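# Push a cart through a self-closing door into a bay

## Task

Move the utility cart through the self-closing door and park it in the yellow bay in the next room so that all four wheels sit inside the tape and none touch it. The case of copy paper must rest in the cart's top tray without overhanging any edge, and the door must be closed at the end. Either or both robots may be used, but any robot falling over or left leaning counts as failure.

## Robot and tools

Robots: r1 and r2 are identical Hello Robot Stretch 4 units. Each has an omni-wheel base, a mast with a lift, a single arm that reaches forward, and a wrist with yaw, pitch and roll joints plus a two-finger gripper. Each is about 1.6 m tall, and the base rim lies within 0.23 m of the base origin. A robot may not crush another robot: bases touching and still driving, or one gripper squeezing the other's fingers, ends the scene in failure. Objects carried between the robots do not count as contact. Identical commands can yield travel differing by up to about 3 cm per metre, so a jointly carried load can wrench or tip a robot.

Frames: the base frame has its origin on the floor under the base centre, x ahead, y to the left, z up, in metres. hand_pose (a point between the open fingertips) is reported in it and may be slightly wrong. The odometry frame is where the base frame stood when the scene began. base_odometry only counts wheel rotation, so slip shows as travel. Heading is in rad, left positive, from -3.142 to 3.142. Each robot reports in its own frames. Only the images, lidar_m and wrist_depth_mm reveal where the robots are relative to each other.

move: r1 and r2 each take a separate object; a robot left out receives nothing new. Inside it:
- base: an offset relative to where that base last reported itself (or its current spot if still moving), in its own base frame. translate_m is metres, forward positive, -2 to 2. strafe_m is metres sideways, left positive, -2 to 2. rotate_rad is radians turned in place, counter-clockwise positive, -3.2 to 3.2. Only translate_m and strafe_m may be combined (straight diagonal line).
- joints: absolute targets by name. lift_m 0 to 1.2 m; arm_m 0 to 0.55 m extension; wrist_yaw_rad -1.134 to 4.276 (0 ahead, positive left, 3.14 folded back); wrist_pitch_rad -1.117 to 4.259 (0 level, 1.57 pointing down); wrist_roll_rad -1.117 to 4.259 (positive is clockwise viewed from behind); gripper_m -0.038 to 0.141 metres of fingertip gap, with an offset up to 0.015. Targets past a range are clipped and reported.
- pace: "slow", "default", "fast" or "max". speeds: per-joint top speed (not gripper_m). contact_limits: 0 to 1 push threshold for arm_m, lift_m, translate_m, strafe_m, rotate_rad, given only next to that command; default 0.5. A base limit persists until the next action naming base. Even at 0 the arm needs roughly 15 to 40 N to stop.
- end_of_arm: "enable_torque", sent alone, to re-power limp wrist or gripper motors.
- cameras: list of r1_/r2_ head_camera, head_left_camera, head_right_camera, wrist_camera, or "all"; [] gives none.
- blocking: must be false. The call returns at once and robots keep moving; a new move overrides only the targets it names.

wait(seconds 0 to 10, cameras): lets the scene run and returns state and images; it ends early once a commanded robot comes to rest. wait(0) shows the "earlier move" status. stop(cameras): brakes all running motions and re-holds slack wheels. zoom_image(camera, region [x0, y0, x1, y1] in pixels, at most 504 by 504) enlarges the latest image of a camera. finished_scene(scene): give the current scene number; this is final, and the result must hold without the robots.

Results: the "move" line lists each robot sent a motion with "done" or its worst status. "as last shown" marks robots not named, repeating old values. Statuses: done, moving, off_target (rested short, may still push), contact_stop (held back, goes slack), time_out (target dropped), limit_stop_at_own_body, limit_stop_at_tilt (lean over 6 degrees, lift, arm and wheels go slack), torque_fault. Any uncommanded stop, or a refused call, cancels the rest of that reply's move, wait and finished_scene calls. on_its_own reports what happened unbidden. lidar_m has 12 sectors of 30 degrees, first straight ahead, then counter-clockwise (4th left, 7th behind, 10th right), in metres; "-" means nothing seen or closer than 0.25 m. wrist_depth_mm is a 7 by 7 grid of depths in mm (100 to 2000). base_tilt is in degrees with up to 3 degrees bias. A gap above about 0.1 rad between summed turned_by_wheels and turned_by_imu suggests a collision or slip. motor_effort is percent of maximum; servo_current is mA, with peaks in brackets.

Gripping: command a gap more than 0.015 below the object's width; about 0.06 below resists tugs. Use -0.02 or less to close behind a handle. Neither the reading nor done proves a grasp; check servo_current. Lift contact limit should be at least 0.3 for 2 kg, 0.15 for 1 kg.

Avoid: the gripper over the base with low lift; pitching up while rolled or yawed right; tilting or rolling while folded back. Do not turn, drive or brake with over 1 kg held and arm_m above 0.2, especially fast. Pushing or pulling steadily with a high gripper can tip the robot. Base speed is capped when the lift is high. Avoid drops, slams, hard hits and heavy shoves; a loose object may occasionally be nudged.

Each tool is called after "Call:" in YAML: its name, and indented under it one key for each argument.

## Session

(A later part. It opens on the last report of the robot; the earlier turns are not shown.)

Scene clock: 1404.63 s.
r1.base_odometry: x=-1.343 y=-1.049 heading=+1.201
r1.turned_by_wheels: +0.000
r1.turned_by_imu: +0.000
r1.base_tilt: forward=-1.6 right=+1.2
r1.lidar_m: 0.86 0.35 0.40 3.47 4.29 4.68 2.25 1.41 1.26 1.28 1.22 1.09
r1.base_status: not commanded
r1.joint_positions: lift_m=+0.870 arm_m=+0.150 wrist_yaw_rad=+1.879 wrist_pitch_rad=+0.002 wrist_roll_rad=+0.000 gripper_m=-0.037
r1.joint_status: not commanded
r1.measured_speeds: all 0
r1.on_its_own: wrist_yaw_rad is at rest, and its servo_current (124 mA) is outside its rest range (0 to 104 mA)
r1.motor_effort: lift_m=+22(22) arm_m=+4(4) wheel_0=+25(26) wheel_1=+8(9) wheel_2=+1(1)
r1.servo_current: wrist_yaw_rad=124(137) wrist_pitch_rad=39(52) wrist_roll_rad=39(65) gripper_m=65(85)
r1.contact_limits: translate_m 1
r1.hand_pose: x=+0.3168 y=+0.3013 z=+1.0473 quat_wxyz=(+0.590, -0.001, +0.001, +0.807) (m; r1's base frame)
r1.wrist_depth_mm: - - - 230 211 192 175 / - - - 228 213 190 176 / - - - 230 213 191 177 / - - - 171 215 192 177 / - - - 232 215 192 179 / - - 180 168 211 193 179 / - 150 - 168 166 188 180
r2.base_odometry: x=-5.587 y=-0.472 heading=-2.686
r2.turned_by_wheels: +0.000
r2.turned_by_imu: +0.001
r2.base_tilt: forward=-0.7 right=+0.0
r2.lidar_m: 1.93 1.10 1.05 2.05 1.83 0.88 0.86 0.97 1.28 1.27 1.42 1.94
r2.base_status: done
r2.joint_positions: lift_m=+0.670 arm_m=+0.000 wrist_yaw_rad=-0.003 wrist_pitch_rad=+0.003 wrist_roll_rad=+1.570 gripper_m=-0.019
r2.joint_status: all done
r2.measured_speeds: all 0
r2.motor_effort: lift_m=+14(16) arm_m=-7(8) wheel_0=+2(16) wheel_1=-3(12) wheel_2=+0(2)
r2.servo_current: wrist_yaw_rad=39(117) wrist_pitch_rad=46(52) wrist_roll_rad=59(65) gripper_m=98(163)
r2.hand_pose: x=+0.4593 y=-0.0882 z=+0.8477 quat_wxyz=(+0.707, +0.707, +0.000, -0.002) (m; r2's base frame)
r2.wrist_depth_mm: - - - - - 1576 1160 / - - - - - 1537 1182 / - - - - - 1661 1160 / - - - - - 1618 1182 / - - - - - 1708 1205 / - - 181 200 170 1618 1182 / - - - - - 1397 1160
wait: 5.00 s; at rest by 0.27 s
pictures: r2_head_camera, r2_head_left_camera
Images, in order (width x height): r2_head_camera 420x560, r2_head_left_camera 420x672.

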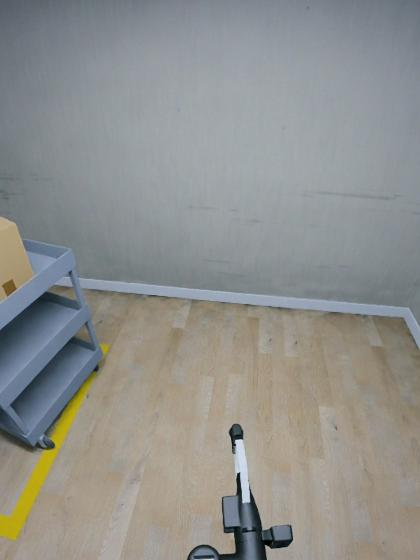

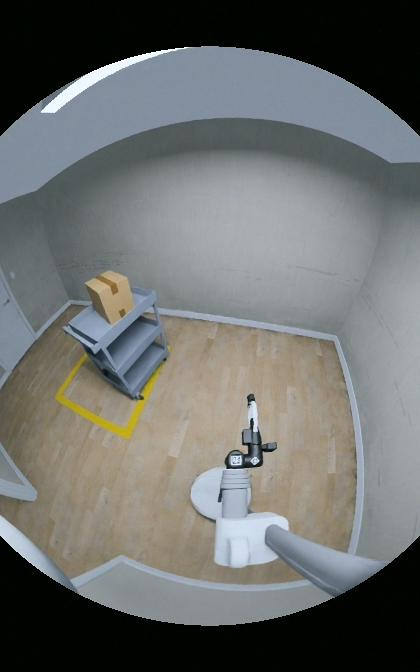

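Call:
move:
  r2: {"base":{"translate_m":0.85}}
  blocking: false
  cameras: []

Call:
wait:
  seconds: 8
  cameras: []

Call:
move:
  r2: {"base":{"rotate_rad":1.45}}
  blocking: false
  cameras: []

Call:
wait:
  seconds: 8
  cameras: ["r2_head_camera","r2_wrist_camera"]

Scene clock: 1416.70 s.
move: r2 moving
r1.base_odometry: x=-1.343 y=-1.049 heading=+1.201
r1.turned_by_wheels: +0.000
r1.turned_by_imu: +0.000
r1.base_tilt: forward=-1.6 right=+1.2
r1.lidar_m: 0.88 0.37 0.39 3.48 4.32 4.69 2.25 1.41 1.27 1.25 1.21 1.07
r1.base_status: not commanded
r1.joint_positions: lift_m=+0.870 arm_m=+0.150 wrist_yaw_rad=+1.879 wrist_pitch_rad=+0.002 wrist_roll_rad=+0.000 gripper_m=-0.037
r1.joint_status: not commanded
r1.measured_speeds: all 0
r1.motor_effort: lift_m=+22(22) arm_m=+4(4) wheel_0=+26(26) wheel_1=+8(9) wheel_2=+1(1)
r1.servo_current: wrist_yaw_rad=117(124) wrist_pitch_rad=33(46) wrist_roll_rad=52(65) gripper_m=72(78)
r1.contact_limits: translate_m 1
r1.hand_pose: x=+0.3168 y=+0.3013 z=+1.0473 quat_wxyz=(+0.590, -0.001, +0.001, +0.807) (m; r1's base frame)
r1.wrist_depth_mm: - - - 231 213 192 175 / - - - 228 213 190 177 / - - - 229 214 191 177 / - - - 171 216 192 178 / - - - 232 216 193 179 / - - 180 169 210 193 180 / - 150 - 168 166 188 180
r2.base_odometry: x=-5.615 y=-0.486 heading=-2.686
r2.turned_by_wheels: +0.000
r2.turned_by_imu: +0.001
r2.base_tilt: forward=-0.7 right=+0.1
r2.lidar_m: 1.91 1.10 1.04 2.13 1.83 0.91 0.90 1.01 1.30 1.27 1.43 1.93
r2.base_status: translate_m moving
r2.joint_positions: lift_m=+0.670 arm_m=+0.000 wrist_yaw_rad=-0.003 wrist_pitch_rad=+0.003 wrist_roll_rad=+1.570 gripper_m=-0.019
r2.joint_status: not commanded
r2.measured_speeds: translate_m=+0.121 strafe_m=-0.002 rotate_rad=+0.002 lift_m=+0.000 arm_m=+0.000 wrist_yaw_rad=+0.000 wrist_pitch_rad=+0.000 wrist_roll_rad=+0.000
r2.motor_effort: lift_m=+14(14) arm_m=-7(8) wheel_0=+5(9) wheel_1=+7(8) wheel_2=-12(14)
r2.servo_current: wrist_yaw_rad=46(52) wrist_pitch_rad=46(46) wrist_roll_rad=46(52) gripper_m=98(98)
r2.hand_pose: x=+0.4593 y=-0.0882 z=+0.8477 quat_wxyz=(+0.707, +0.707, +0.000, -0.002) (m; r2's base frame)
r2.wrist_depth_mm: - - - - - 1537 1138 / - - - - - 1537 1160 / - - - - - 1576 1182 / - - - - - 1576 1205 / - - - - - 1618 1182 / - - 181 200 170 1576 1182 / - - - - - 1366 1182
pictures: none
No camera images: "cameras" was empty.

Scene clock: 1420.53 s.
earlier move: r2 done
r1.base_odometry: x=-1.343 y=-1.049 heading=+1.201
r1.turned_by_wheels: +0.000
r1.turned_by_imu: +0.000
r1.base_tilt: forward=-1.6 right=+1.2
r1.lidar_m: 0.86 0.37 0.39 3.46 4.27 4.66 2.24 1.41 1.26 1.29 1.19 1.09
r1.base_status: not commanded
r1.joint_positions: lift_m=+0.870 arm_m=+0.150 wrist_yaw_rad=+1.879 wrist_pitch_rad=+0.002 wrist_roll_rad=+0.000 gripper_m=-0.037
r1.joint_status: not commanded
r1.measured_speeds: all 0
r1.motor_effort: lift_m=+22(22) arm_m=+4(4) wheel_0=+25(26) wheel_1=+8(9) wheel_2=+1(1)
r1.servo_current: wrist_yaw_rad=104(137) wrist_pitch_rad=39(52) wrist_roll_rad=46(65) gripper_m=72(85)
r1.contact_limits: translate_m 1
r1.hand_pose: x=+0.3168 y=+0.3013 z=+1.0473 quat_wxyz=(+0.590, -0.001, +0.001, +0.807) (m; r1's base frame)
r1.wrist_depth_mm: - - - 232 211 191 176 / - - - 228 213 190 176 / - - - 229 214 191 177 / - - - 171 215 192 178 / - - - 232 216 193 178 / - - 180 168 210 193 179 / - 150 - 168 165 187 179
r2.base_odometry: x=-6.350 y=-0.846 heading=-2.686
r2.turned_by_wheels: +0.000
r2.turned_by_imu: +0.001
r2.base_tilt: forward=-0.7 right=+0.1
r2.lidar_m: 1.10 1.26 0.68 0.68 2.24 1.72 1.70 1.76 1.45 1.43 1.35 1.11
r2.base_status: done
r2.joint_positions: lift_m=+0.670 arm_m=+0.000 wrist_yaw_rad=-0.003 wrist_pitch_rad=+0.003 wrist_roll_rad=+1.570 gripper_m=-0.019
r2.joint_status: not commanded
r2.measured_speeds: all 0
r2.motor_effort: lift_m=+14(14) arm_m=-7(8) wheel_0=+2(12) wheel_1=+4(9) wheel_2=-4(14)
r2.servo_current: wrist_yaw_rad=46(65) wrist_pitch_rad=46(46) wrist_roll_rad=46(65) gripper_m=98(104)
r2.hand_pose: x=+0.4593 y=-0.0882 z=+0.8477 quat_wxyz=(+0.707, +0.707, +0.000, -0.002) (m; r2's base frame)
r2.wrist_depth_mm: - - - - - - - / - - - - - - - / - - - - - - - / - - - - - - - / - - - - - - - / - - 181 200 170 - - / - - - - - - -
wait: 3.83 of 8 s (r2 has come to rest)
pictures: none
No camera images: "cameras" was empty.

Scene clock: 1421.03 s.
move: r2 moving
r1: as last shown
r1.lidar_m: 0.84 0.36 0.40 3.50 4.29 4.66 2.21 1.44 1.27 1.29 1.19 1.07
r1.motor_effort: lift_m=+22(22) arm_m=+4(4) wheel_0=+24(25) wheel_1=+8(8) wheel_2=+1(1)
r1.servo_current: wrist_yaw_rad=111(124) wrist_pitch_rad=46(46) wrist_roll_rad=46(52) gripper_m=78(78)
r1.contact_limits: translate_m 1
r1.wrist_depth_mm: - - - 231 213 192 175 / - - - 228 213 190 177 / - - - 229 214 191 177 / - - - 171 216 193 178 / - - - 232 216 193 179 / - - 180 169 211 193 178 / - 150 - 168 165 187 180
r2.base_odometry: x=-6.350 y=-0.846 heading=-2.434
r2.turned_by_wheels: +0.252
r2.turned_by_imu: +0.245
r2.base_tilt: forward=-0.6 right=+0.1
r2.lidar_m: 1.12 0.69 0.65 0.76 2.23 1.69 1.72 1.55 1.42 1.46 1.19 1.09
r2.base_status: rotate_rad moving
r2.joint_positions: lift_m=+0.670 arm_m=+0.000 wrist_yaw_rad=-0.003 wrist_pitch_rad=+0.003 wrist_roll_rad=+1.570 gripper_m=-0.019
r2.joint_status: not commanded
r2.measured_speeds: translate_m=-0.001 strafe_m=-0.001 rotate_rad=+0.973 lift_m=+0.000 arm_m=+0.000 wrist_yaw_rad=+0.000 wrist_pitch_rad=+0.000 wrist_roll_rad=+0.000
r2.motor_effort: lift_m=+14(15) arm_m=-7(8) wheel_0=-10(10) wheel_1=-8(9) wheel_2=-10(12)
r2.servo_current: wrist_yaw_rad=46(59) wrist_pitch_rad=39(46) wrist_roll_rad=46(52) gripper_m=98(104)
r2.hand_pose: x=+0.4593 y=-0.0882 z=+0.8477 quat_wxyz=(+0.707, +0.707, +0.000, -0.002) (m; r2's base frame)
r2.wrist_depth_mm: - - - - - - - / - - - - - - - / - - - - - - - / - - - - - - - / - - - - - - 991 / - - 181 200 170 - 1060 / - - - - - - 1138
pictures: none
No camera images: "cameras" was empty.

Scene clock: 1422.53 s.
earlier move: r2 done
r1.base_odometry: x=-1.343 y=-1.049 heading=+1.201
r1.turned_by_wheels: +0.000
r1.turned_by_imu: +0.000
r1.base_tilt: forward=-1.6 right=+1.3
r1.lidar_m: 0.85 0.35 0.37 3.47 4.30 4.68 2.25 1.41 1.25 1.27 1.20 1.07
r1.base_status: not commanded
r1.joint_positions: lift_m=+0.870 arm_m=+0.150 wrist_yaw_rad=+1.879 wrist_pitch_rad=+0.002 wrist_roll_rad=+0.000 gripper_m=-0.037
r1.joint_status: not commanded
r1.measured_speeds: all 0
r1.on_its_own: wrist_yaw_rad is at rest, and its servo_current (111 mA) is outside its rest range (0 to 104 mA)
r1.motor_effort: lift_m=+22(22) arm_m=+4(4) wheel_0=+24(26) wheel_1=+8(9) wheel_2=+1(1)
r1.servo_current: wrist_yaw_rad=111(130) wrist_pitch_rad=39(52) wrist_roll_rad=39(65) gripper_m=78(78)
r1.contact_limits: translate_m 1
r1.hand_pose: x=+0.3168 y=+0.3013 z=+1.0473 quat_wxyz=(+0.590, -0.001, +0.001, +0.807) (m; r1's base frame)
r1.wrist_depth_mm: - - - 229 212 191 176 / - - - 228 213 190 176 / - - - 229 213 191 177 / - - - 171 216 192 178 / - - - 231 217 192 179 / - - 180 169 210 193 179 / - 150 - 168 165 188 179
r2.base_odometry: x=-6.350 y=-0.846 heading=-1.236
r2.turned_by_wheels: +1.197
r2.turned_by_imu: +1.166
r2.base_tilt: forward=-0.7 right=+0.1
r2.lidar_m: 0.67 0.78 1.72 1.66 1.82 1.48 1.43 1.51 1.13 1.10 1.18 0.68
r2.base_status: done
r2.joint_positions: lift_m=+0.670 arm_m=+0.000 wrist_yaw_rad=-0.002 wrist_pitch_rad=+0.003 wrist_roll_rad=+1.570 gripper_m=-0.019
r2.joint_status: not commanded
r2.measured_speeds: all 0
r2.motor_effort: lift_m=+14(15) arm_m=-7(8) wheel_0=-4(11) wheel_1=-2(11) wheel_2=-3(13)
r2.servo_current: wrist_yaw_rad=39(65) wrist_pitch_rad=39(52) wrist_roll_rad=52(59) gripper_m=98(104)
r2.hand_pose: x=+0.4593 y=-0.0881 z=+0.8477 quat_wxyz=(+0.707, +0.707, +0.000, -0.002) (m; r2's base frame)
r2.wrist_depth_mm: - - - 397 - - - / - - - 413 - - - / - - 504 430 - - - / - - 525 452 - - - / - - 580 459 - - 469 / - - 187 202 180 778 492 / - - - - - 123 521
wait: 1.50 of 8 s (r2 has come to rest)
pictures: r2_head_camera, r2_wrist_camera
Images, in order (width x height): r2_head_camera 420x560, r2_wrist_camera 616x392.

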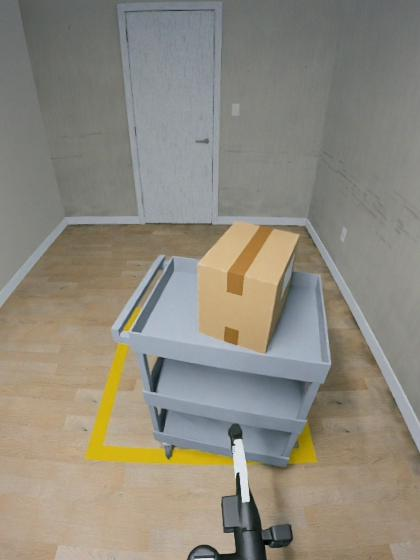

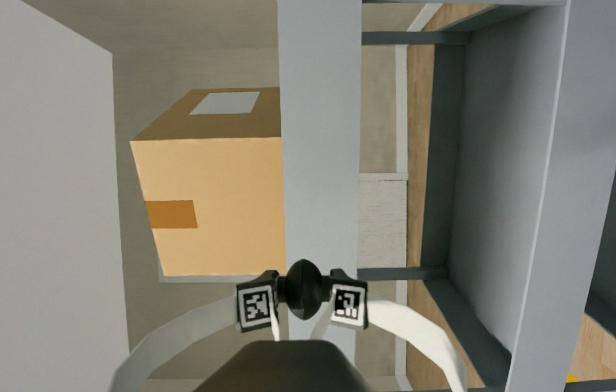

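Call:
move:
  r2: {"base":{"translate_m":0.45},"contact_limits":{"translate_m":0.6},"pace":"slow"}
  blocking: false
  cameras: []

Call:
wait:
  seconds: 8
  cameras: ["r2_head_camera","r2_head_right_camera"]

Scene clock: 1427.83 s.
move: r2 moving
r1.base_odometry: x=-1.343 y=-1.049 heading=+1.201
r1.turned_by_wheels: +0.000
r1.turned_by_imu: +0.000
r1.base_tilt: forward=-1.6 right=+1.3
r1.lidar_m: 0.86 0.36 0.38 3.48 4.29 4.67 2.26 1.39 1.27 1.26 1.20 1.08
r1.base_status: not commanded
r1.joint_positions: lift_m=+0.870 arm_m=+0.150 wrist_yaw_rad=+1.879 wrist_pitch_rad=+0.002 wrist_roll_rad=+0.000 gripper_m=-0.037
r1.joint_status: not commanded
r1.measured_speeds: all 0
r1.motor_effort: lift_m=+22(22) arm_m=+3(4) wheel_0=+25(25) wheel_1=+8(9) wheel_2=+1(1)
r1.servo_current: wrist_yaw_rad=91(124) wrist_pitch_rad=46(46) wrist_roll_rad=52(72) gripper_m=72(78)
r1.contact_limits: translate_m 1
r1.hand_pose: x=+0.3168 y=+0.3013 z=+1.0473 quat_wxyz=(+0.590, -0.001, +0.001, +0.807) (m; r1's base frame)
r1.wrist_depth_mm: - - - 230 212 192 176 / - - - 229 213 190 176 / - - - 229 215 191 177 / - - - 172 216 192 178 / - - - 231 216 192 179 / - - 180 169 210 193 179 / - 150 - 167 165 187 179
r2.base_odometry: x=-6.346 y=-0.858 heading=-1.236
r2.turned_by_wheels: +0.000
r2.turned_by_imu: +0.001
r2.base_tilt: forward=-0.6 right=+0.1
r2.lidar_m: 0.64 0.80 1.71 1.66 1.83 1.49 1.43 1.50 1.13 1.09 1.18 0.67
r2.base_status: translate_m moving
r2.joint_positions: lift_m=+0.670 arm_m=+0.000 wrist_yaw_rad=-0.002 wrist_pitch_rad=+0.003 wrist_roll_rad=+1.570 gripper_m=-0.019
r2.joint_status: not commanded
r2.measured_speeds: translate_m=+0.049 strafe_m=+0.000 rotate_rad=+0.001 lift_m=+0.000 arm_m=+0.000 wrist_yaw_rad=+0.000 wrist_pitch_rad=+0.000 wrist_roll_rad=+0.000
r2.motor_effort: lift_m=+14(14) arm_m=-7(7) wheel_0=+7(8) wheel_1=+5(7) wheel_2=-9(10)
r2.servo_current: wrist_yaw_rad=46(59) wrist_pitch_rad=46(46) wrist_roll_rad=46(52) gripper_m=98(104)
r2.contact_limits: translate_m 0.6
r2.hand_pose: x=+0.4593 y=-0.0881 z=+0.8477 quat_wxyz=(+0.707, +0.707, +0.000, -0.002) (m; r2's base frame)
r2.wrist_depth_mm: - - - 387 - - - / - - - 399 - - - / - - 496 418 - - - / - - 521 436 - - - / - - 564 452 - - 459 / - - 187 202 180 - 480 / - - - - - 492 508
pictures: none
No camera images: "cameras" was empty.

Scene clock: 1433.13 s.
earlier move: r2 done
r1.base_odometry: x=-1.343 y=-1.049 heading=+1.201
r1.turned_by_wheels: +0.000
r1.turned_by_imu: +0.000
r1.base_tilt: forward=-1.7 right=+1.2
r1.lidar_m: 0.87 0.35 0.40 3.47 4.28 4.68 2.25 1.41 1.26 1.28 1.19 1.09
r1.base_status: not commanded
r1.joint_positions: lift_m=+0.870 arm_m=+0.150 wrist_yaw_rad=+1.879 wrist_pitch_rad=+0.002 wrist_roll_rad=+0.000 gripper_m=-0.037
r1.joint_status: not commanded
r1.measured_speeds: all 0
r1.on_its_own: wrist_yaw_rad is at rest, and its servo_current (111 mA) is outside its rest range (0 to 104 mA)
r1.motor_effort: lift_m=+22(22) arm_m=+4(4) wheel_0=+25(26) wheel_1=+8(9) wheel_2=+1(1)
r1.servo_current: wrist_yaw_rad=111(130) wrist_pitch_rad=46(52) wrist_roll_rad=59(72) gripper_m=72(78)
r1.contact_limits: translate_m 1
r1.hand_pose: x=+0.3168 y=+0.3013 z=+1.0473 quat_wxyz=(+0.590, -0.001, +0.001, +0.807) (m; r1's base frame)
r1.wrist_depth_mm: - - - 231 213 191 175 / - - - 229 213 190 176 / - - - 229 213 191 177 / - - - 171 216 191 178 / - - - 231 216 193 178 / - - 180 168 210 194 179 / - 150 - 168 165 188 179
r2.base_odometry: x=-6.202 y=-1.271 heading=-1.236
r2.turned_by_wheels: +0.001
r2.turned_by_imu: +0.004
r2.base_tilt: forward=-0.6 right=+0.1
r2.lidar_m: 0.46 0.80 1.96 1.67 1.79 1.97 1.88 1.54 1.14 1.12 1.20 0.36
r2.base_status: done
r2.joint_positions: lift_m=+0.670 arm_m=+0.000 wrist_yaw_rad=+0.006 wrist_pitch_rad=+0.003 wrist_roll_rad=+1.570 gripper_m=-0.019
r2.joint_status: not commanded
r2.measured_speeds: all 0
r2.motor_effort: lift_m=+14(14) arm_m=+4(8) wheel_0=+8(16) wheel_1=+7(9) wheel_2=-5(17)
r2.servo_current: wrist_yaw_rad=52(65) wrist_pitch_rad=39(52) wrist_roll_rad=52(65) gripper_m=78(104)
r2.contact_limits: translate_m 0.6
r2.hand_pose: x=+0.4597 y=-0.0858 z=+0.8477 quat_wxyz=(+0.707, +0.707, +0.003, +0.001) (m; r2's base frame)
r2.wrist_depth_mm: 267 265 128 123 123 - - / 237 236 224 138 142 - - / 238 241 235 157 158 - - / 298 301 304 188 178 - - / - 404 410 217 219 676 - / - - 187 202 180 1618 554 / - - - - - 525 517
wait: 5.30 of 8 s (r2 has come to rest)
pictures: r2_head_camera, r2_head_right_camera
Images, in order (width x height): r2_head_camera 420x560, r2_head_right_camera 420x672.

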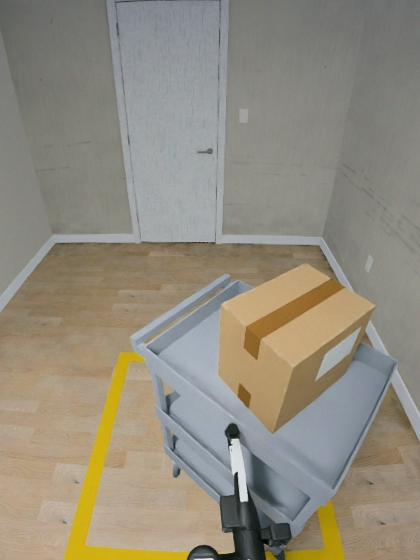

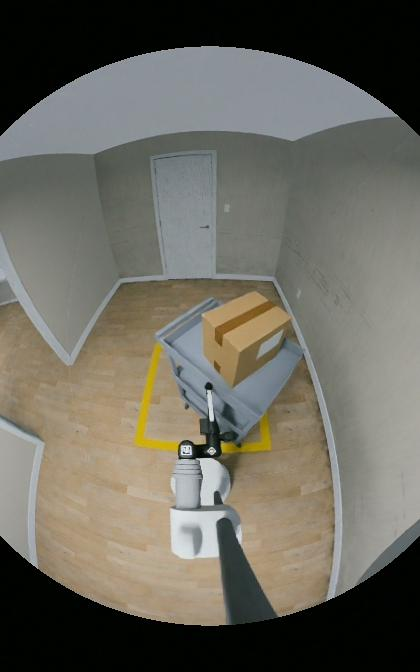

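Call:
move:
  r2: {"base":{"translate_m":-0.3}}
  blocking: false
  cameras: []

Call:
wait:
  seconds: 5
  cameras: []

Call:
move:
  r2: {"base":{"strafe_m":-0.26}}
  blocking: false
  cameras: []

Call:
wait:
  seconds: 5
  cameras: ["r2_head_camera","r2_wrist_camera"]

Scene clock: 1439.83 s.
move: r2 moving
r1.base_odometry: x=-1.343 y=-1.049 heading=+1.201
r1.turned_by_wheels: +0.000
r1.turned_by_imu: +0.000
r1.base_tilt: forward=-1.6 right=+1.2
r1.lidar_m: 0.85 0.35 0.39 3.46 4.30 4.68 2.27 1.40 1.27 1.30 1.21 1.08
r1.base_status: not commanded
r1.joint_positions: lift_m=+0.870 arm_m=+0.150 wrist_yaw_rad=+1.879 wrist_pitch_rad=+0.002 wrist_roll_rad=+0.000 gripper_m=-0.037
r1.joint_status: not commanded
r1.measured_speeds: all 0
r1.motor_effort: lift_m=+22(22) arm_m=+3(4) wheel_0=+25(25) wheel_1=+8(9) wheel_2=+1(1)
r1.servo_current: wrist_yaw_rad=111(124) wrist_pitch_rad=39(59) wrist_roll_rad=59(59) gripper_m=78(78)
r1.contact_limits: translate_m 1
r1.hand_pose: x=+0.3168 y=+0.3013 z=+1.0473 quat_wxyz=(+0.590, -0.001, +0.001, +0.807) (m; r1's base frame)
r1.wrist_depth_mm: - - - 231 211 192 175 / - - - 228 214 190 176 / - - - 229 215 191 177 / - - - 171 214 192 178 / - - - 231 217 194 178 / - - 180 169 211 193 179 / - 150 - 168 165 188 179
r2.base_odometry: x=-6.212 y=-1.242 heading=-1.236
r2.turned_by_wheels: +0.000
r2.turned_by_imu: +0.000
r2.base_tilt: forward=-0.7 right=+0.0
r2.lidar_m: 0.48 2.27 1.99 1.67 1.79 1.91 1.86 1.51 1.16 1.11 1.21 0.38
r2.base_status: translate_m moving
r2.joint_positions: lift_m=+0.670 arm_m=+0.000 wrist_yaw_rad=+0.003 wrist_pitch_rad=+0.003 wrist_roll_rad=+1.570 gripper_m=-0.019
r2.joint_status: not commanded
r2.measured_speeds: translate_m=-0.123 strafe_m=+0.000 rotate_rad=+0.000 lift_m=+0.000 arm_m=+0.000 wrist_yaw_rad=+0.000 wrist_pitch_rad=+0.000 wrist_roll_rad=+0.000
r2.motor_effort: lift_m=+14(14) arm_m=+4(5) wheel_0=-9(9) wheel_1=-8(9) wheel_2=+12(12)
r2.servo_current: wrist_yaw_rad=52(59) wrist_pitch_rad=39(39) wrist_roll_rad=52(59) gripper_m=78(78)
r2.hand_pose: x=+0.4595 y=-0.0866 z=+0.8477 quat_wxyz=(+0.707, +0.707, +0.002, +0.000) (m; r2's base frame)
r2.wrist_depth_mm: 319 314 304 140 140 - - / 279 278 271 157 158 - - / 260 259 259 179 180 - - / 322 322 325 207 202 750 - / - 430 430 237 257 1863 - / - - 186 202 179 609 - / - - - - - 559 -
pictures: none
No camera images: "cameras" was empty.

Scene clock: 1441.80 s.
earlier move: r2 done
r1.base_odometry: x=-1.343 y=-1.049 heading=+1.201
r1.turned_by_wheels: +0.000
r1.turned_by_imu: +0.000
r1.base_tilt: forward=-1.6 right=+1.2
r1.lidar_m: 0.86 0.36 0.39 3.48 4.29 4.68 2.24 1.40 1.26 1.27 1.20 1.08
r1.base_status: not commanded
r1.joint_positions: lift_m=+0.870 arm_m=+0.150 wrist_yaw_rad=+1.879 wrist_pitch_rad=+0.002 wrist_roll_rad=+0.000 gripper_m=-0.037
r1.joint_status: not commanded
r1.measured_speeds: all 0
r1.on_its_own: wrist_yaw_rad is at rest, and its servo_current (111 mA) is outside its rest range (0 to 104 mA)
r1.motor_effort: lift_m=+22(22) arm_m=+3(4) wheel_0=+25(25) wheel_1=+8(9) wheel_2=+1(1)
r1.servo_current: wrist_yaw_rad=111(130) wrist_pitch_rad=39(59) wrist_roll_rad=59(65) gripper_m=78(78)
r1.contact_limits: translate_m 1
r1.hand_pose: x=+0.3168 y=+0.3013 z=+1.0473 quat_wxyz=(+0.590, -0.001, +0.001, +0.807) (m; r1's base frame)
r1.wrist_depth_mm: - - - 231 212 193 176 / - - - 228 212 190 176 / - - - 230 214 191 176 / - - - 171 215 193 179 / - - - 231 216 193 178 / - - 180 168 210 193 179 / - 150 - 167 165 188 179
r2.base_odometry: x=-6.301 y=-0.988 heading=-1.236
r2.turned_by_wheels: +0.000
r2.turned_by_imu: +0.000
r2.base_tilt: forward=-0.7 right=+0.0
r2.lidar_m: 0.70 2.30 2.16 1.69 1.80 1.64 1.57 1.51 1.14 1.11 1.20 0.62
r2.base_status: done
r2.joint_positions: lift_m=+0.670 arm_m=+0.000 wrist_yaw_rad=+0.003 wrist_pitch_rad=+0.003 wrist_roll_rad=+1.570 gripper_m=-0.019
r2.joint_status: not commanded
r2.measured_speeds: all 0
r2.motor_effort: lift_m=+14(14) arm_m=+4(5) wheel_0=-3(11) wheel_1=-5(9) wheel_2=+3(14)
r2.servo_current: wrist_yaw_rad=52(59) wrist_pitch_rad=46(52) wrist_roll_rad=46(59) gripper_m=65(85)
r2.hand_pose: x=+0.4595 y=-0.0866 z=+0.8477 quat_wxyz=(+0.707, +0.707, +0.002, +0.000) (m; r2's base frame)
r2.wrist_depth_mm: - - - - - - - / - - 603 366 384 355 - / - - 544 424 - - - / - - 597 492 - - 484 / - - - 544 - 634 854 / - - 186 201 180 - 1160 / - - - - - 1576 1182
wait: 1.97 of 5 s (r2 has come to rest)
pictures: none
No camera images: "cameras" was empty.

Scene clock: 1442.30 s.
move: r2 moving
r1.base_odometry: x=-1.343 y=-1.049 heading=+1.201
r1.turned_by_wheels: +0.000
r1.turned_by_imu: +0.000
r1.base_tilt: forward=-1.6 right=+1.2
r1.lidar_m: 0.84 0.37 0.39 3.50 4.29 4.67 2.25 1.41 1.25 1.29 1.20 1.07
r1.base_status: not commanded
r1.joint_positions: lift_m=+0.870 arm_m=+0.150 wrist_yaw_rad=+1.879 wrist_pitch_rad=+0.002 wrist_roll_rad=+0.000 gripper_m=-0.037
r1.joint_status: not commanded
r1.measured_speeds: all 0
r1.motor_effort: lift_m=+22(22) arm_m=+3(4) wheel_0=+25(25) wheel_1=+8(9) wheel_2=+1(1)
r1.servo_current: wrist_yaw_rad=85(117) wrist_pitch_rad=46(46) wrist_roll_rad=46(59) gripper_m=72(78)
r1.contact_limits: translate_m 1
r1.hand_pose: x=+0.3168 y=+0.3013 z=+1.0473 quat_wxyz=(+0.590, -0.001, +0.001, +0.807) (m; r1's base frame)
r1.wrist_depth_mm: - - - 231 212 191 176 / - - - 228 213 190 177 / - - - 230 213 192 176 / - - - 171 216 193 178 / - - - 232 216 193 178 / - - 180 169 211 193 179 / - 150 - 168 165 188 179
r2.base_odometry: x=-6.335 y=-1.000 heading=-1.236
r2.turned_by_wheels: +0.000
r2.turned_by_imu: +0.000
r2.base_tilt: forward=-0.7 right=+0.1
r2.lidar_m: 0.65 2.35 2.17 1.71 1.84 1.63 1.59 1.48 1.12 1.06 1.13 0.64
r2.base_status: strafe_m moving
r2.joint_positions: lift_m=+0.670 arm_m=+0.000 wrist_yaw_rad=+0.003 wrist_pitch_rad=+0.003 wrist_roll_rad=+1.570 gripper_m=-0.019
r2.joint_status: not commanded
r2.measured_speeds: translate_m=+0.001 strafe_m=-0.141 rotate_rad=-0.004 lift_m=+0.000 arm_m=+0.000 wrist_yaw_rad=+0.000 wrist_pitch_rad=+0.000 wrist_roll_rad=+0.000
r2.motor_effort: lift_m=+14(14) arm_m=+5(5) wheel_0=+10(10) wheel_1=-11(12) wheel_2=+0(1)
r2.servo_current: wrist_yaw_rad=52(52) wrist_pitch_rad=39(46) wrist_roll_rad=46(52) gripper_m=72(78)
r2.hand_pose: x=+0.4595 y=-0.0866 z=+0.8477 quat_wxyz=(+0.707, +0.707, +0.002, +0.000) (m; r2's base frame)
r2.wrist_depth_mm: - - - 676 - - 433 / - - 621 362 366 364 362 / - - 559 392 - - - / - - 554 469 - - 473 / - - - 521 - 891 574 / - - 187 202 180 676 1182 / - - - - - 1576 1182
pictures: none
No camera images: "cameras" was empty.

Scene clock: 1444.00 s.
earlier move: r2 done
r1.base_odometry: x=-1.343 y=-1.049 heading=+1.201
r1.turned_by_wheels: +0.000
r1.turned_by_imu: +0.000
r1.base_tilt: forward=-1.6 right=+1.2
r1.lidar_m: 0.85 0.37 0.39 3.47 4.30 4.69 2.25 1.41 1.25 1.26 1.22 1.08
r1.base_status: not commanded
r1.joint_positions: lift_m=+0.870 arm_m=+0.150 wrist_yaw_rad=+1.879 wrist_pitch_rad=+0.002 wrist_roll_rad=+0.000 gripper_m=-0.037
r1.joint_status: not commanded
r1.measured_speeds: all 0
r1.motor_effort: lift_m=+22(22) arm_m=+4(4) wheel_0=+25(25) wheel_1=+8(9) wheel_2=+1(1)
r1.servo_current: wrist_yaw_rad=104(124) wrist_pitch_rad=39(52) wrist_roll_rad=46(65) gripper_m=72(85)
r1.contact_limits: translate_m 1
r1.hand_pose: x=+0.3168 y=+0.3013 z=+1.0473 quat_wxyz=(+0.590, -0.001, +0.001, +0.807) (m; r1's base frame)
r1.wrist_depth_mm: - - - 232 212 192 175 / - - - 229 213 190 176 / - - - 229 214 191 177 / - - - 171 216 191 178 / - - - 231 216 193 178 / - - 180 168 210 194 179 / - 150 - 168 165 188 179
r2.base_odometry: x=-6.546 y=-1.073 heading=-1.236
r2.turned_by_wheels: +0.000
r2.turned_by_imu: +0.000
r2.base_tilt: forward=-0.7 right=+0.1
r2.lidar_m: 0.57 0.85 2.32 1.95 2.07 1.63 1.60 1.15 0.89 0.85 0.91 0.83
r2.base_status: done
r2.joint_positions: lift_m=+0.670 arm_m=+0.000 wrist_yaw_rad=+0.003 wrist_pitch_rad=+0.003 wrist_roll_rad=+1.570 gripper_m=-0.019
r2.joint_status: not commanded
r2.measured_speeds: all 0
r2.motor_effort: lift_m=+14(14) arm_m=+4(5) wheel_0=+2(12) wheel_1=-2(12) wheel_2=+0(2)
r2.servo_current: wrist_yaw_rad=52(59) wrist_pitch_rad=46(52) wrist_roll_rad=46(59) gripper_m=72(78)
r2.hand_pose: x=+0.4595 y=-0.0866 z=+0.8477 quat_wxyz=(+0.707, +0.707, +0.002, +0.000) (m; r2's base frame)
r2.wrist_depth_mm: - - - - - 1661 1160 / - - - - - 1576 1160 / - - - - - - 580 / - - 661 647 - - 466 / - - 603 215 - - 415 / - - 187 201 178 366 364 / - - 597 - - - -
wait: 1.70 of 5 s (r2 has come to rest)
pictures: r2_head_camera, r2_wrist_camera
Images, in order (width x height): r2_head_camera 420x560, r2_wrist_camera 616x392.

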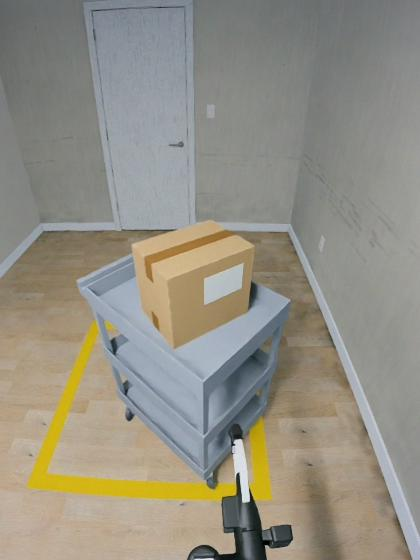

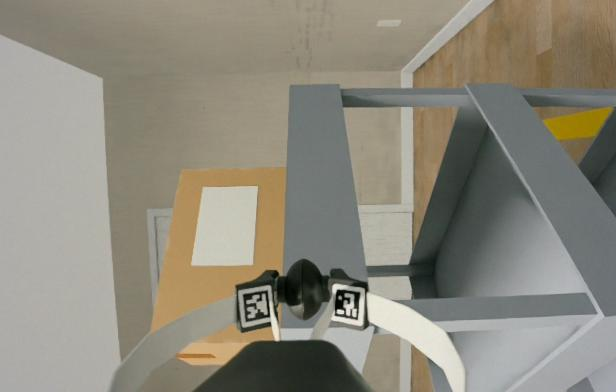

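Call:
move:
  r2: {"base":{"strafe_m":0.16}}
  blocking: false
  cameras: []

Call:
wait:
  seconds: 4
  cameras: ["r2_wrist_camera"]

Call:
move:
  r2: {"base":{"translate_m":0.33},"contact_limits":{"translate_m":0.6},"pace":"slow"}
  blocking: false
  cameras: []

Call:
wait:
  seconds: 8
  cameras: ["r2_head_camera","r2_wrist_camera"]

Scene clock: 1454.57 s.
move: r2 moving
r1: as last shown
r1.base_tilt: forward=-1.7 right=+1.2
r1.lidar_m: 0.86 0.36 0.39 3.48 4.31 4.67 2.22 1.43 1.25 1.28 1.20 1.07
r1.servo_current: wrist_yaw_rad=104(124) wrist_pitch_rad=46(46) wrist_roll_rad=39(59) gripper_m=78(78)
r1.contact_limits: translate_m 1
r1.wrist_depth_mm: - - - 230 213 191 175 / - - - 229 213 190 176 / - - - 229 214 191 177 / - - - 171 215 193 177 / - - - 231 216 193 178 / - - 180 169 210 194 180 / - 150 - 168 166 188 179
r2.base_odometry: x=-6.512 y=-1.061 heading=-1.236
r2.turned_by_wheels: +0.000
r2.turned_by_imu: +0.001
r2.base_tilt: forward=-0.7 right=+0.1
r2.lidar_m: 0.58 0.88 2.33 1.91 2.05 1.63 1.59 1.19 0.93 0.87 0.95 0.76
r2.base_status: strafe_m moving
r2.joint_positions: lift_m=+0.670 arm_m=+0.000 wrist_yaw_rad=+0.003 wrist_pitch_rad=+0.003 wrist_roll_rad=+1.570 gripper_m=-0.019
r2.joint_status: not commanded
r2.measured_speeds: translate_m=+0.000 strafe_m=+0.140 rotate_rad=-0.002 lift_m=+0.000 arm_m=+0.000 wrist_yaw_rad=+0.000 wrist_pitch_rad=+0.000 wrist_roll_rad=+0.000
r2.motor_effort: lift_m=+14(14) arm_m=+4(5) wheel_0=-7(13) wheel_1=+11(11) wheel_2=-1(1)
r2.servo_current: wrist_yaw_rad=46(65) wrist_pitch_rad=46(46) wrist_roll_rad=46(65) gripper_m=65(78)
r2.hand_pose: x=+0.4595 y=-0.0867 z=+0.8477 quat_wxyz=(+0.707, +0.707, +0.002, +0.000) (m; r2's base frame)
r2.wrist_depth_mm: - - - - - 1661 1160 / - - - - - 1464 1182 / - - - 683 - - 512 / - - 634 634 - - 449 / - - 585 214 1025 - - / - - 186 201 181 362 373 / - - - - - - -
pictures: none
No camera images: "cameras" was empty.

Scene clock: 1455.83 s.
earlier move: r2 done
r1.base_odometry: x=-1.343 y=-1.049 heading=+1.201
r1.turned_by_wheels: +0.000
r1.turned_by_imu: +0.000
r1.base_tilt: forward=-1.6 right=+1.2
r1.lidar_m: 0.88 0.36 0.37 3.49 4.30 4.66 2.24 1.39 1.26 1.29 1.20 1.09
r1.base_status: not commanded
r1.joint_positions: lift_m=+0.870 arm_m=+0.150 wrist_yaw_rad=+1.879 wrist_pitch_rad=+0.002 wrist_roll_rad=+0.000 gripper_m=-0.037
r1.joint_status: not commanded
r1.measured_speeds: all 0
r1.on_its_own: wrist_yaw_rad is at rest, and its servo_current (111 mA) is outside its rest range (0 to 104 mA)
r1.motor_effort: lift_m=+22(22) arm_m=+4(4) wheel_0=+25(26) wheel_1=+9(9) wheel_2=+1(1)
r1.servo_current: wrist_yaw_rad=111(124) wrist_pitch_rad=46(46) wrist_roll_rad=39(59) gripper_m=72(78)
r1.contact_limits: translate_m 1
r1.hand_pose: x=+0.3168 y=+0.3013 z=+1.0473 quat_wxyz=(+0.590, -0.001, +0.001, +0.807) (m; r1's base frame)
r1.wrist_depth_mm: - - - 230 212 191 176 / - - - 227 212 190 176 / - - - 229 215 191 177 / - - - 171 216 193 178 / - - - 231 216 192 179 / - - 180 168 211 193 179 / - 150 - 168 165 188 179
r2.base_odometry: x=-6.395 y=-1.021 heading=-1.236
r2.turned_by_wheels: +0.000
r2.turned_by_imu: +0.000
r2.base_tilt: forward=-0.7 right=+0.1
r2.lidar_m: 0.61 1.07 2.22 1.78 1.93 1.63 1.60 1.36 1.03 1.01 1.06 0.59
r2.base_status: done
r2.joint_positions: lift_m=+0.670 arm_m=+0.000 wrist_yaw_rad=+0.003 wrist_pitch_rad=+0.003 wrist_roll_rad=+1.570 gripper_m=-0.019
r2.joint_status: not commanded
r2.measured_speeds: all 0
r2.motor_effort: lift_m=+14(15) arm_m=+5(5) wheel_0=-2(15) wheel_1=+2(12) wheel_2=+0(2)
r2.servo_current: wrist_yaw_rad=52(65) wrist_pitch_rad=39(46) wrist_roll_rad=46(65) gripper_m=78(78)
r2.hand_pose: x=+0.4595 y=-0.0867 z=+0.8477 quat_wxyz=(+0.707, +0.707, +0.002, +0.000) (m; r2's base frame)
r2.wrist_depth_mm: - - - - - - 585 / - - 676 661 - - 436 / - - 609 349 373 359 362 / - - 554 397 407 - - / - - 585 452 - - 484 / - - 186 202 180 647 831 / - - - - - 759 1182
wait: 1.27 of 4 s (r2 has come to rest)
pictures: r2_wrist_camera
Images, in order (width x height): r2_wrist_camera 616x392.

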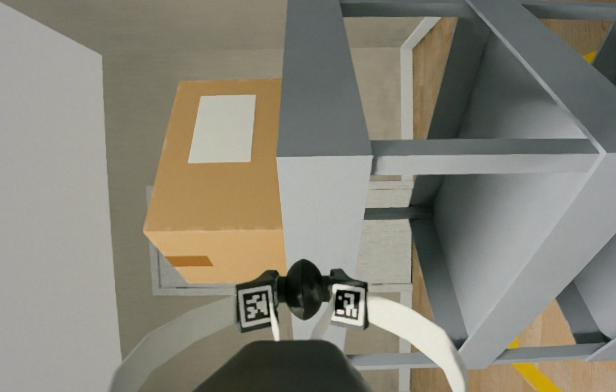

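Scene clock: 1456.33 s.
move: r2 moving
r1.base_odometry: x=-1.343 y=-1.049 heading=+1.201
r1.turned_by_wheels: +0.000
r1.turned_by_imu: +0.000
r1.base_tilt: forward=-1.7 right=+1.3
r1.lidar_m: 0.84 0.36 0.40 3.49 4.27 4.68 2.25 1.40 1.27 1.26 1.20 1.07
r1.base_status: not commanded
r1.joint_positions: lift_m=+0.870 arm_m=+0.150 wrist_yaw_rad=+1.879 wrist_pitch_rad=+0.002 wrist_roll_rad=+0.000 gripper_m=-0.037
r1.joint_status: not commanded
r1.measured_speeds: all 0
r1.motor_effort: lift_m=+22(22) arm_m=+3(4) wheel_0=+25(25) wheel_1=+8(8) wheel_2=+1(1)
r1.servo_current: wrist_yaw_rad=104(130) wrist_pitch_rad=33(46) wrist_roll_rad=52(59) gripper_m=72(78)
r1.contact_limits: translate_m 1
r1.hand_pose: x=+0.3168 y=+0.3013 z=+1.0473 quat_wxyz=(+0.590, -0.001, +0.001, +0.807) (m; r1's base frame)
r1.wrist_depth_mm: - - - 231 212 191 175 / - - - 228 212 190 176 / - - - 229 214 191 178 / - - - 171 216 192 178 / - - - 231 216 192 178 / - - 180 168 210 193 179 / - 150 - 168 165 189 179
r2.base_odometry: x=-6.391 y=-1.032 heading=-1.236
r2.turned_by_wheels: +0.000
r2.turned_by_imu: +0.000
r2.base_tilt: forward=-0.7 right=+0.1
r2.lidar_m: 0.59 1.02 2.21 1.78 1.92 1.61 1.59 1.38 1.03 0.99 1.08 0.58
r2.base_status: translate_m moving
r2.joint_positions: lift_m=+0.670 arm_m=+0.000 wrist_yaw_rad=+0.003 wrist_pitch_rad=+0.003 wrist_roll_rad=+1.570 gripper_m=-0.019
r2.joint_status: not commanded
r2.measured_speeds: translate_m=+0.048 strafe_m=+0.000 rotate_rad=-0.004 lift_m=+0.000 arm_m=+0.000 wrist_yaw_rad=+0.000 wrist_pitch_rad=+0.000 wrist_roll_rad=+0.000
r2.motor_effort: lift_m=+14(14) arm_m=+4(5) wheel_0=+5(9) wheel_1=+6(7) wheel_2=-9(10)
r2.servo_current: wrist_yaw_rad=46(59) wrist_pitch_rad=46(46) wrist_roll_rad=39(59) gripper_m=72(78)
r2.contact_limits: translate_m 0.6
r2.hand_pose: x=+0.4595 y=-0.0867 z=+0.8477 quat_wxyz=(+0.707, +0.707, +0.002, +0.000) (m; r2's base frame)
r2.wrist_depth_mm: - - - - - - 530 / - - 668 - - - 436 / - - 597 569 359 351 351 / - - 544 384 976 - - / - - 574 424 - - 469 / - - 186 202 180 627 842 / - - - - - 661 1098
pictures: none
No camera images: "cameras" was empty.

Scene clock: 1460.40 s.
earlier move: r2 done
r1.base_odometry: x=-1.343 y=-1.049 heading=+1.201
r1.turned_by_wheels: +0.000
r1.turned_by_imu: +0.000
r1.base_tilt: forward=-1.6 right=+1.2
r1.lidar_m: 0.87 0.36 0.38 3.49 4.30 4.70 2.23 1.38 1.26 1.28 1.19 1.08
r1.base_status: not commanded
r1.joint_positions: lift_m=+0.870 arm_m=+0.150 wrist_yaw_rad=+1.879 wrist_pitch_rad=+0.002 wrist_roll_rad=+0.000 gripper_m=-0.037
r1.joint_status: not commanded
r1.measured_speeds: all 0
r1.motor_effort: lift_m=+22(22) arm_m=+4(4) wheel_0=+25(26) wheel_1=+8(9) wheel_2=+1(1)
r1.servo_current: wrist_yaw_rad=98(130) wrist_pitch_rad=46(52) wrist_roll_rad=52(72) gripper_m=65(85)
r1.contact_limits: translate_m 1
r1.hand_pose: x=+0.3168 y=+0.3013 z=+1.0473 quat_wxyz=(+0.590, -0.001, +0.001, +0.807) (m; r1's base frame)
r1.wrist_depth_mm: - - - 230 212 191 176 / - - - 228 213 189 177 / - - - 230 214 191 177 / - - - 171 215 191 178 / - - - 232 216 193 179 / - - 180 169 211 193 179 / - 150 - 168 165 188 180
r2.base_odometry: x=-6.287 y=-1.332 heading=-1.236
r2.turned_by_wheels: +0.000
r2.turned_by_imu: +0.001
r2.base_tilt: forward=-0.7 right=+0.1
r2.lidar_m: 0.46 2.39 2.02 1.78 1.87 1.96 1.93 1.35 1.04 0.99 1.09 0.38
r2.base_status: done
r2.joint_positions: lift_m=+0.670 arm_m=+0.000 wrist_yaw_rad=+0.003 wrist_pitch_rad=+0.003 wrist_roll_rad=+1.570 gripper_m=-0.019
r2.joint_status: not commanded
r2.measured_speeds: all 0
r2.motor_effort: lift_m=+14(14) arm_m=+4(5) wheel_0=+5(17) wheel_1=+3(8) wheel_2=-7(13)
r2.servo_current: wrist_yaw_rad=52(59) wrist_pitch_rad=39(46) wrist_roll_rad=39(59) gripper_m=65(85)
r2.contact_limits: translate_m 0.6
r2.hand_pose: x=+0.4595 y=-0.0867 z=+0.8477 quat_wxyz=(+0.707, +0.707, +0.002, +0.000) (m; r2's base frame)
r2.wrist_depth_mm: - 387 382 143 143 - - / - 362 353 128 124 134 - / - 340 334 140 136 - - / 324 319 315 167 167 - - / - 413 418 206 215 741 - / - - 186 201 181 699 - / - - - - - 615 530
wait: 4.07 of 8 s (r2 has come to rest)
pictures: r2_head_camera, r2_wrist_camera
Images, in order (width x height): r2_head_camera 420x560, r2_wrist_camera 616x392.

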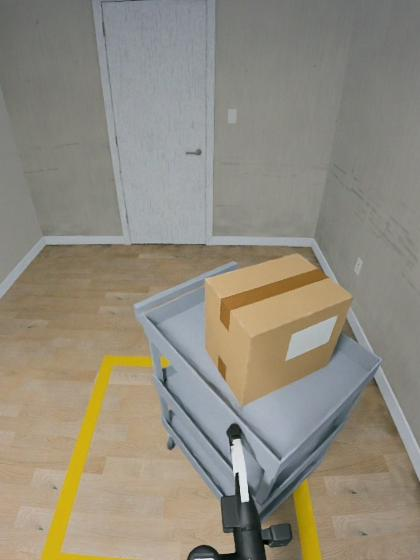

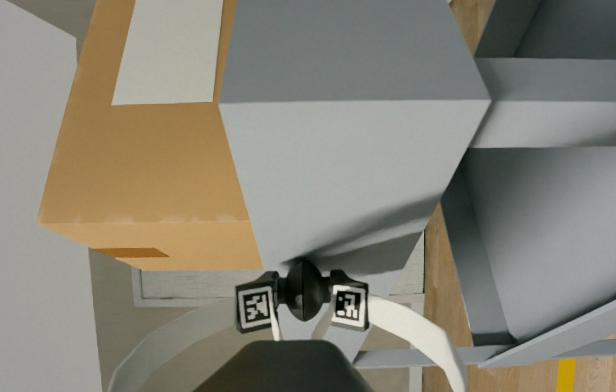

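Call:
move:
  r2: {"base":{"translate_m":0.22},"contact_limits":{"translate_m":0.7},"pace":"slow"}
  blocking: false
  cameras: []

Call:
wait:
  seconds: 8
  cameras: ["r2_head_camera","r2_wrist_camera"]

Scene clock: 1468.33 s.
move: r2 moving
r1: as last shown
r1.lidar_m: 0.90 0.37 0.39 3.49 4.30 4.68 2.25 1.41 1.25 1.25 1.21 1.09
r1.motor_effort: lift_m=+22(22) arm_m=+4(4) wheel_0=+25(25) wheel_1=+8(8) wheel_2=+1(1)
r1.servo_current: wrist_yaw_rad=124(124) wrist_pitch_rad=33(46) wrist_roll_rad=46(72) gripper_m=72(78)
r1.contact_limits: translate_m 1
r1.wrist_depth_mm: - - - 230 212 191 175 / - - - 229 213 190 177 / - - - 229 214 191 177 / - - - 171 216 193 178 / - - - 232 216 192 179 / - - 180 169 211 193 179 / - 150 - 168 166 188 179
r2.base_odometry: x=-6.282 y=-1.344 heading=-1.235
r2.turned_by_wheels: +0.001
r2.turned_by_imu: +0.001
r2.base_tilt: forward=-0.7 right=+0.0
r2.lidar_m: 0.43 2.39 2.00 1.77 1.88 1.98 1.92 1.37 1.06 1.03 1.11 0.38
r2.base_status: translate_m moving
r2.joint_positions: lift_m=+0.670 arm_m=+0.000 wrist_yaw_rad=+0.003 wrist_pitch_rad=+0.003 wrist_roll_rad=+1.570 gripper_m=-0.019
r2.joint_status: not commanded
r2.measured_speeds: translate_m=+0.048 strafe_m=+0.000 rotate_rad=+0.000 lift_m=+0.000 arm_m=+0.000 wrist_yaw_rad=+0.000 wrist_pitch_rad=+0.000 wrist_roll_rad=+0.000
r2.motor_effort: lift_m=+14(14) arm_m=+5(5) wheel_0=+11(11) wheel_1=+8(8) wheel_2=-12(12)
r2.servo_current: wrist_yaw_rad=39(65) wrist_pitch_rad=46(46) wrist_roll_rad=39(59) gripper_m=72(78)
r2.contact_limits: translate_m 0.7
r2.hand_pose: x=+0.4595 y=-0.0867 z=+0.8477 quat_wxyz=(+0.707, +0.707, +0.002, +0.000) (m; r2's base frame)
r2.wrist_depth_mm: - 373 370 125 125 - - / - 349 340 118 118 124 - / 332 329 324 137 132 - - / 310 309 307 163 164 - - / - 415 421 208 212 732 - / - - 187 200 180 661 - / - - - - - - 1078
pictures: none
No camera images: "cameras" was empty.

Scene clock: 1471.30 s.
earlier move: r2 done
r1.base_odometry: x=-1.343 y=-1.049 heading=+1.201
r1.turned_by_wheels: +0.000
r1.turned_by_imu: +0.000
r1.base_tilt: forward=-1.7 right=+1.2
r1.lidar_m: 0.86 0.37 0.40 3.45 4.30 4.68 2.25 1.37 1.25 1.28 1.21 1.08
r1.base_status: not commanded
r1.joint_positions: lift_m=+0.870 arm_m=+0.150 wrist_yaw_rad=+1.879 wrist_pitch_rad=+0.002 wrist_roll_rad=+0.000 gripper_m=-0.037
r1.joint_status: not commanded
r1.measured_speeds: all 0
r1.on_its_own: wrist_yaw_rad is at rest, and its servo_current (111 mA) is outside its rest range (0 to 104 mA)
r1.motor_effort: lift_m=+22(22) arm_m=+4(4) wheel_0=+25(26) wheel_1=+8(9) wheel_2=+1(1)
r1.servo_current: wrist_yaw_rad=111(124) wrist_pitch_rad=39(46) wrist_roll_rad=52(72) gripper_m=72(85)
r1.contact_limits: translate_m 1
r1.hand_pose: x=+0.3168 y=+0.3013 z=+1.0473 quat_wxyz=(+0.590, -0.001, +0.001, +0.807) (m; r1's base frame)
r1.wrist_depth_mm: - - - 231 211 191 175 / - - - 229 212 190 176 / - - - 229 213 191 178 / - - - 171 215 192 178 / - - - 231 216 193 178 / - - 180 168 210 194 179 / - 150 - 168 166 189 180
r2.base_odometry: x=-6.214 y=-1.539 heading=-1.235
r2.turned_by_wheels: +0.000
r2.turned_by_imu: +0.001
r2.base_tilt: forward=-0.7 right=+0.1
r2.lidar_m: 0.43 2.38 1.91 1.79 1.87 2.16 2.13 1.43 1.08 1.03 0.53 0.32
r2.base_status: done
r2.joint_positions: lift_m=+0.670 arm_m=+0.000 wrist_yaw_rad=+0.003 wrist_pitch_rad=+0.003 wrist_roll_rad=+1.570 gripper_m=-0.019
r2.joint_status: not commanded
r2.measured_speeds: all 0
r2.motor_effort: lift_m=+14(14) arm_m=+4(5) wheel_0=+7(13) wheel_1=+6(9) wheel_2=-6(12)
r2.servo_current: wrist_yaw_rad=52(65) wrist_pitch_rad=39(46) wrist_roll_rad=39(59) gripper_m=72(78)
r2.contact_limits: translate_m 0.7
r2.hand_pose: x=+0.4595 y=-0.0867 z=+0.8477 quat_wxyz=(+0.707, +0.707, +0.002, +0.000) (m; r2's base frame)
r2.wrist_depth_mm: 257 257 - - - - - / 251 250 - - - - - / 244 244 240 - - - - / - 351 307 129 131 - - / - - - 204 206 640 - / - - 186 201 181 1464 1138 / - - - - - 1499 1182
wait: 2.97 of 8 s (r2 has come to rest)
pictures: r2_head_camera, r2_wrist_camera
Images, in order (width x height): r2_head_camera 420x560, r2_wrist_camera 616x392.

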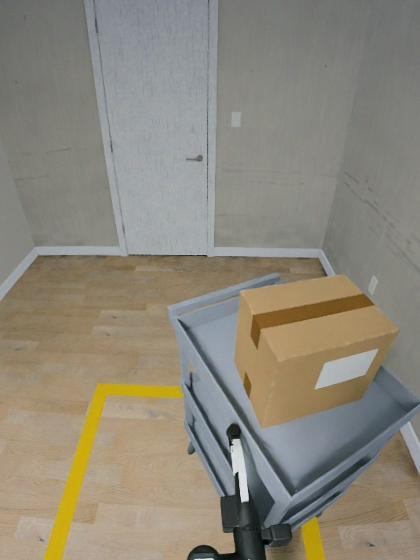

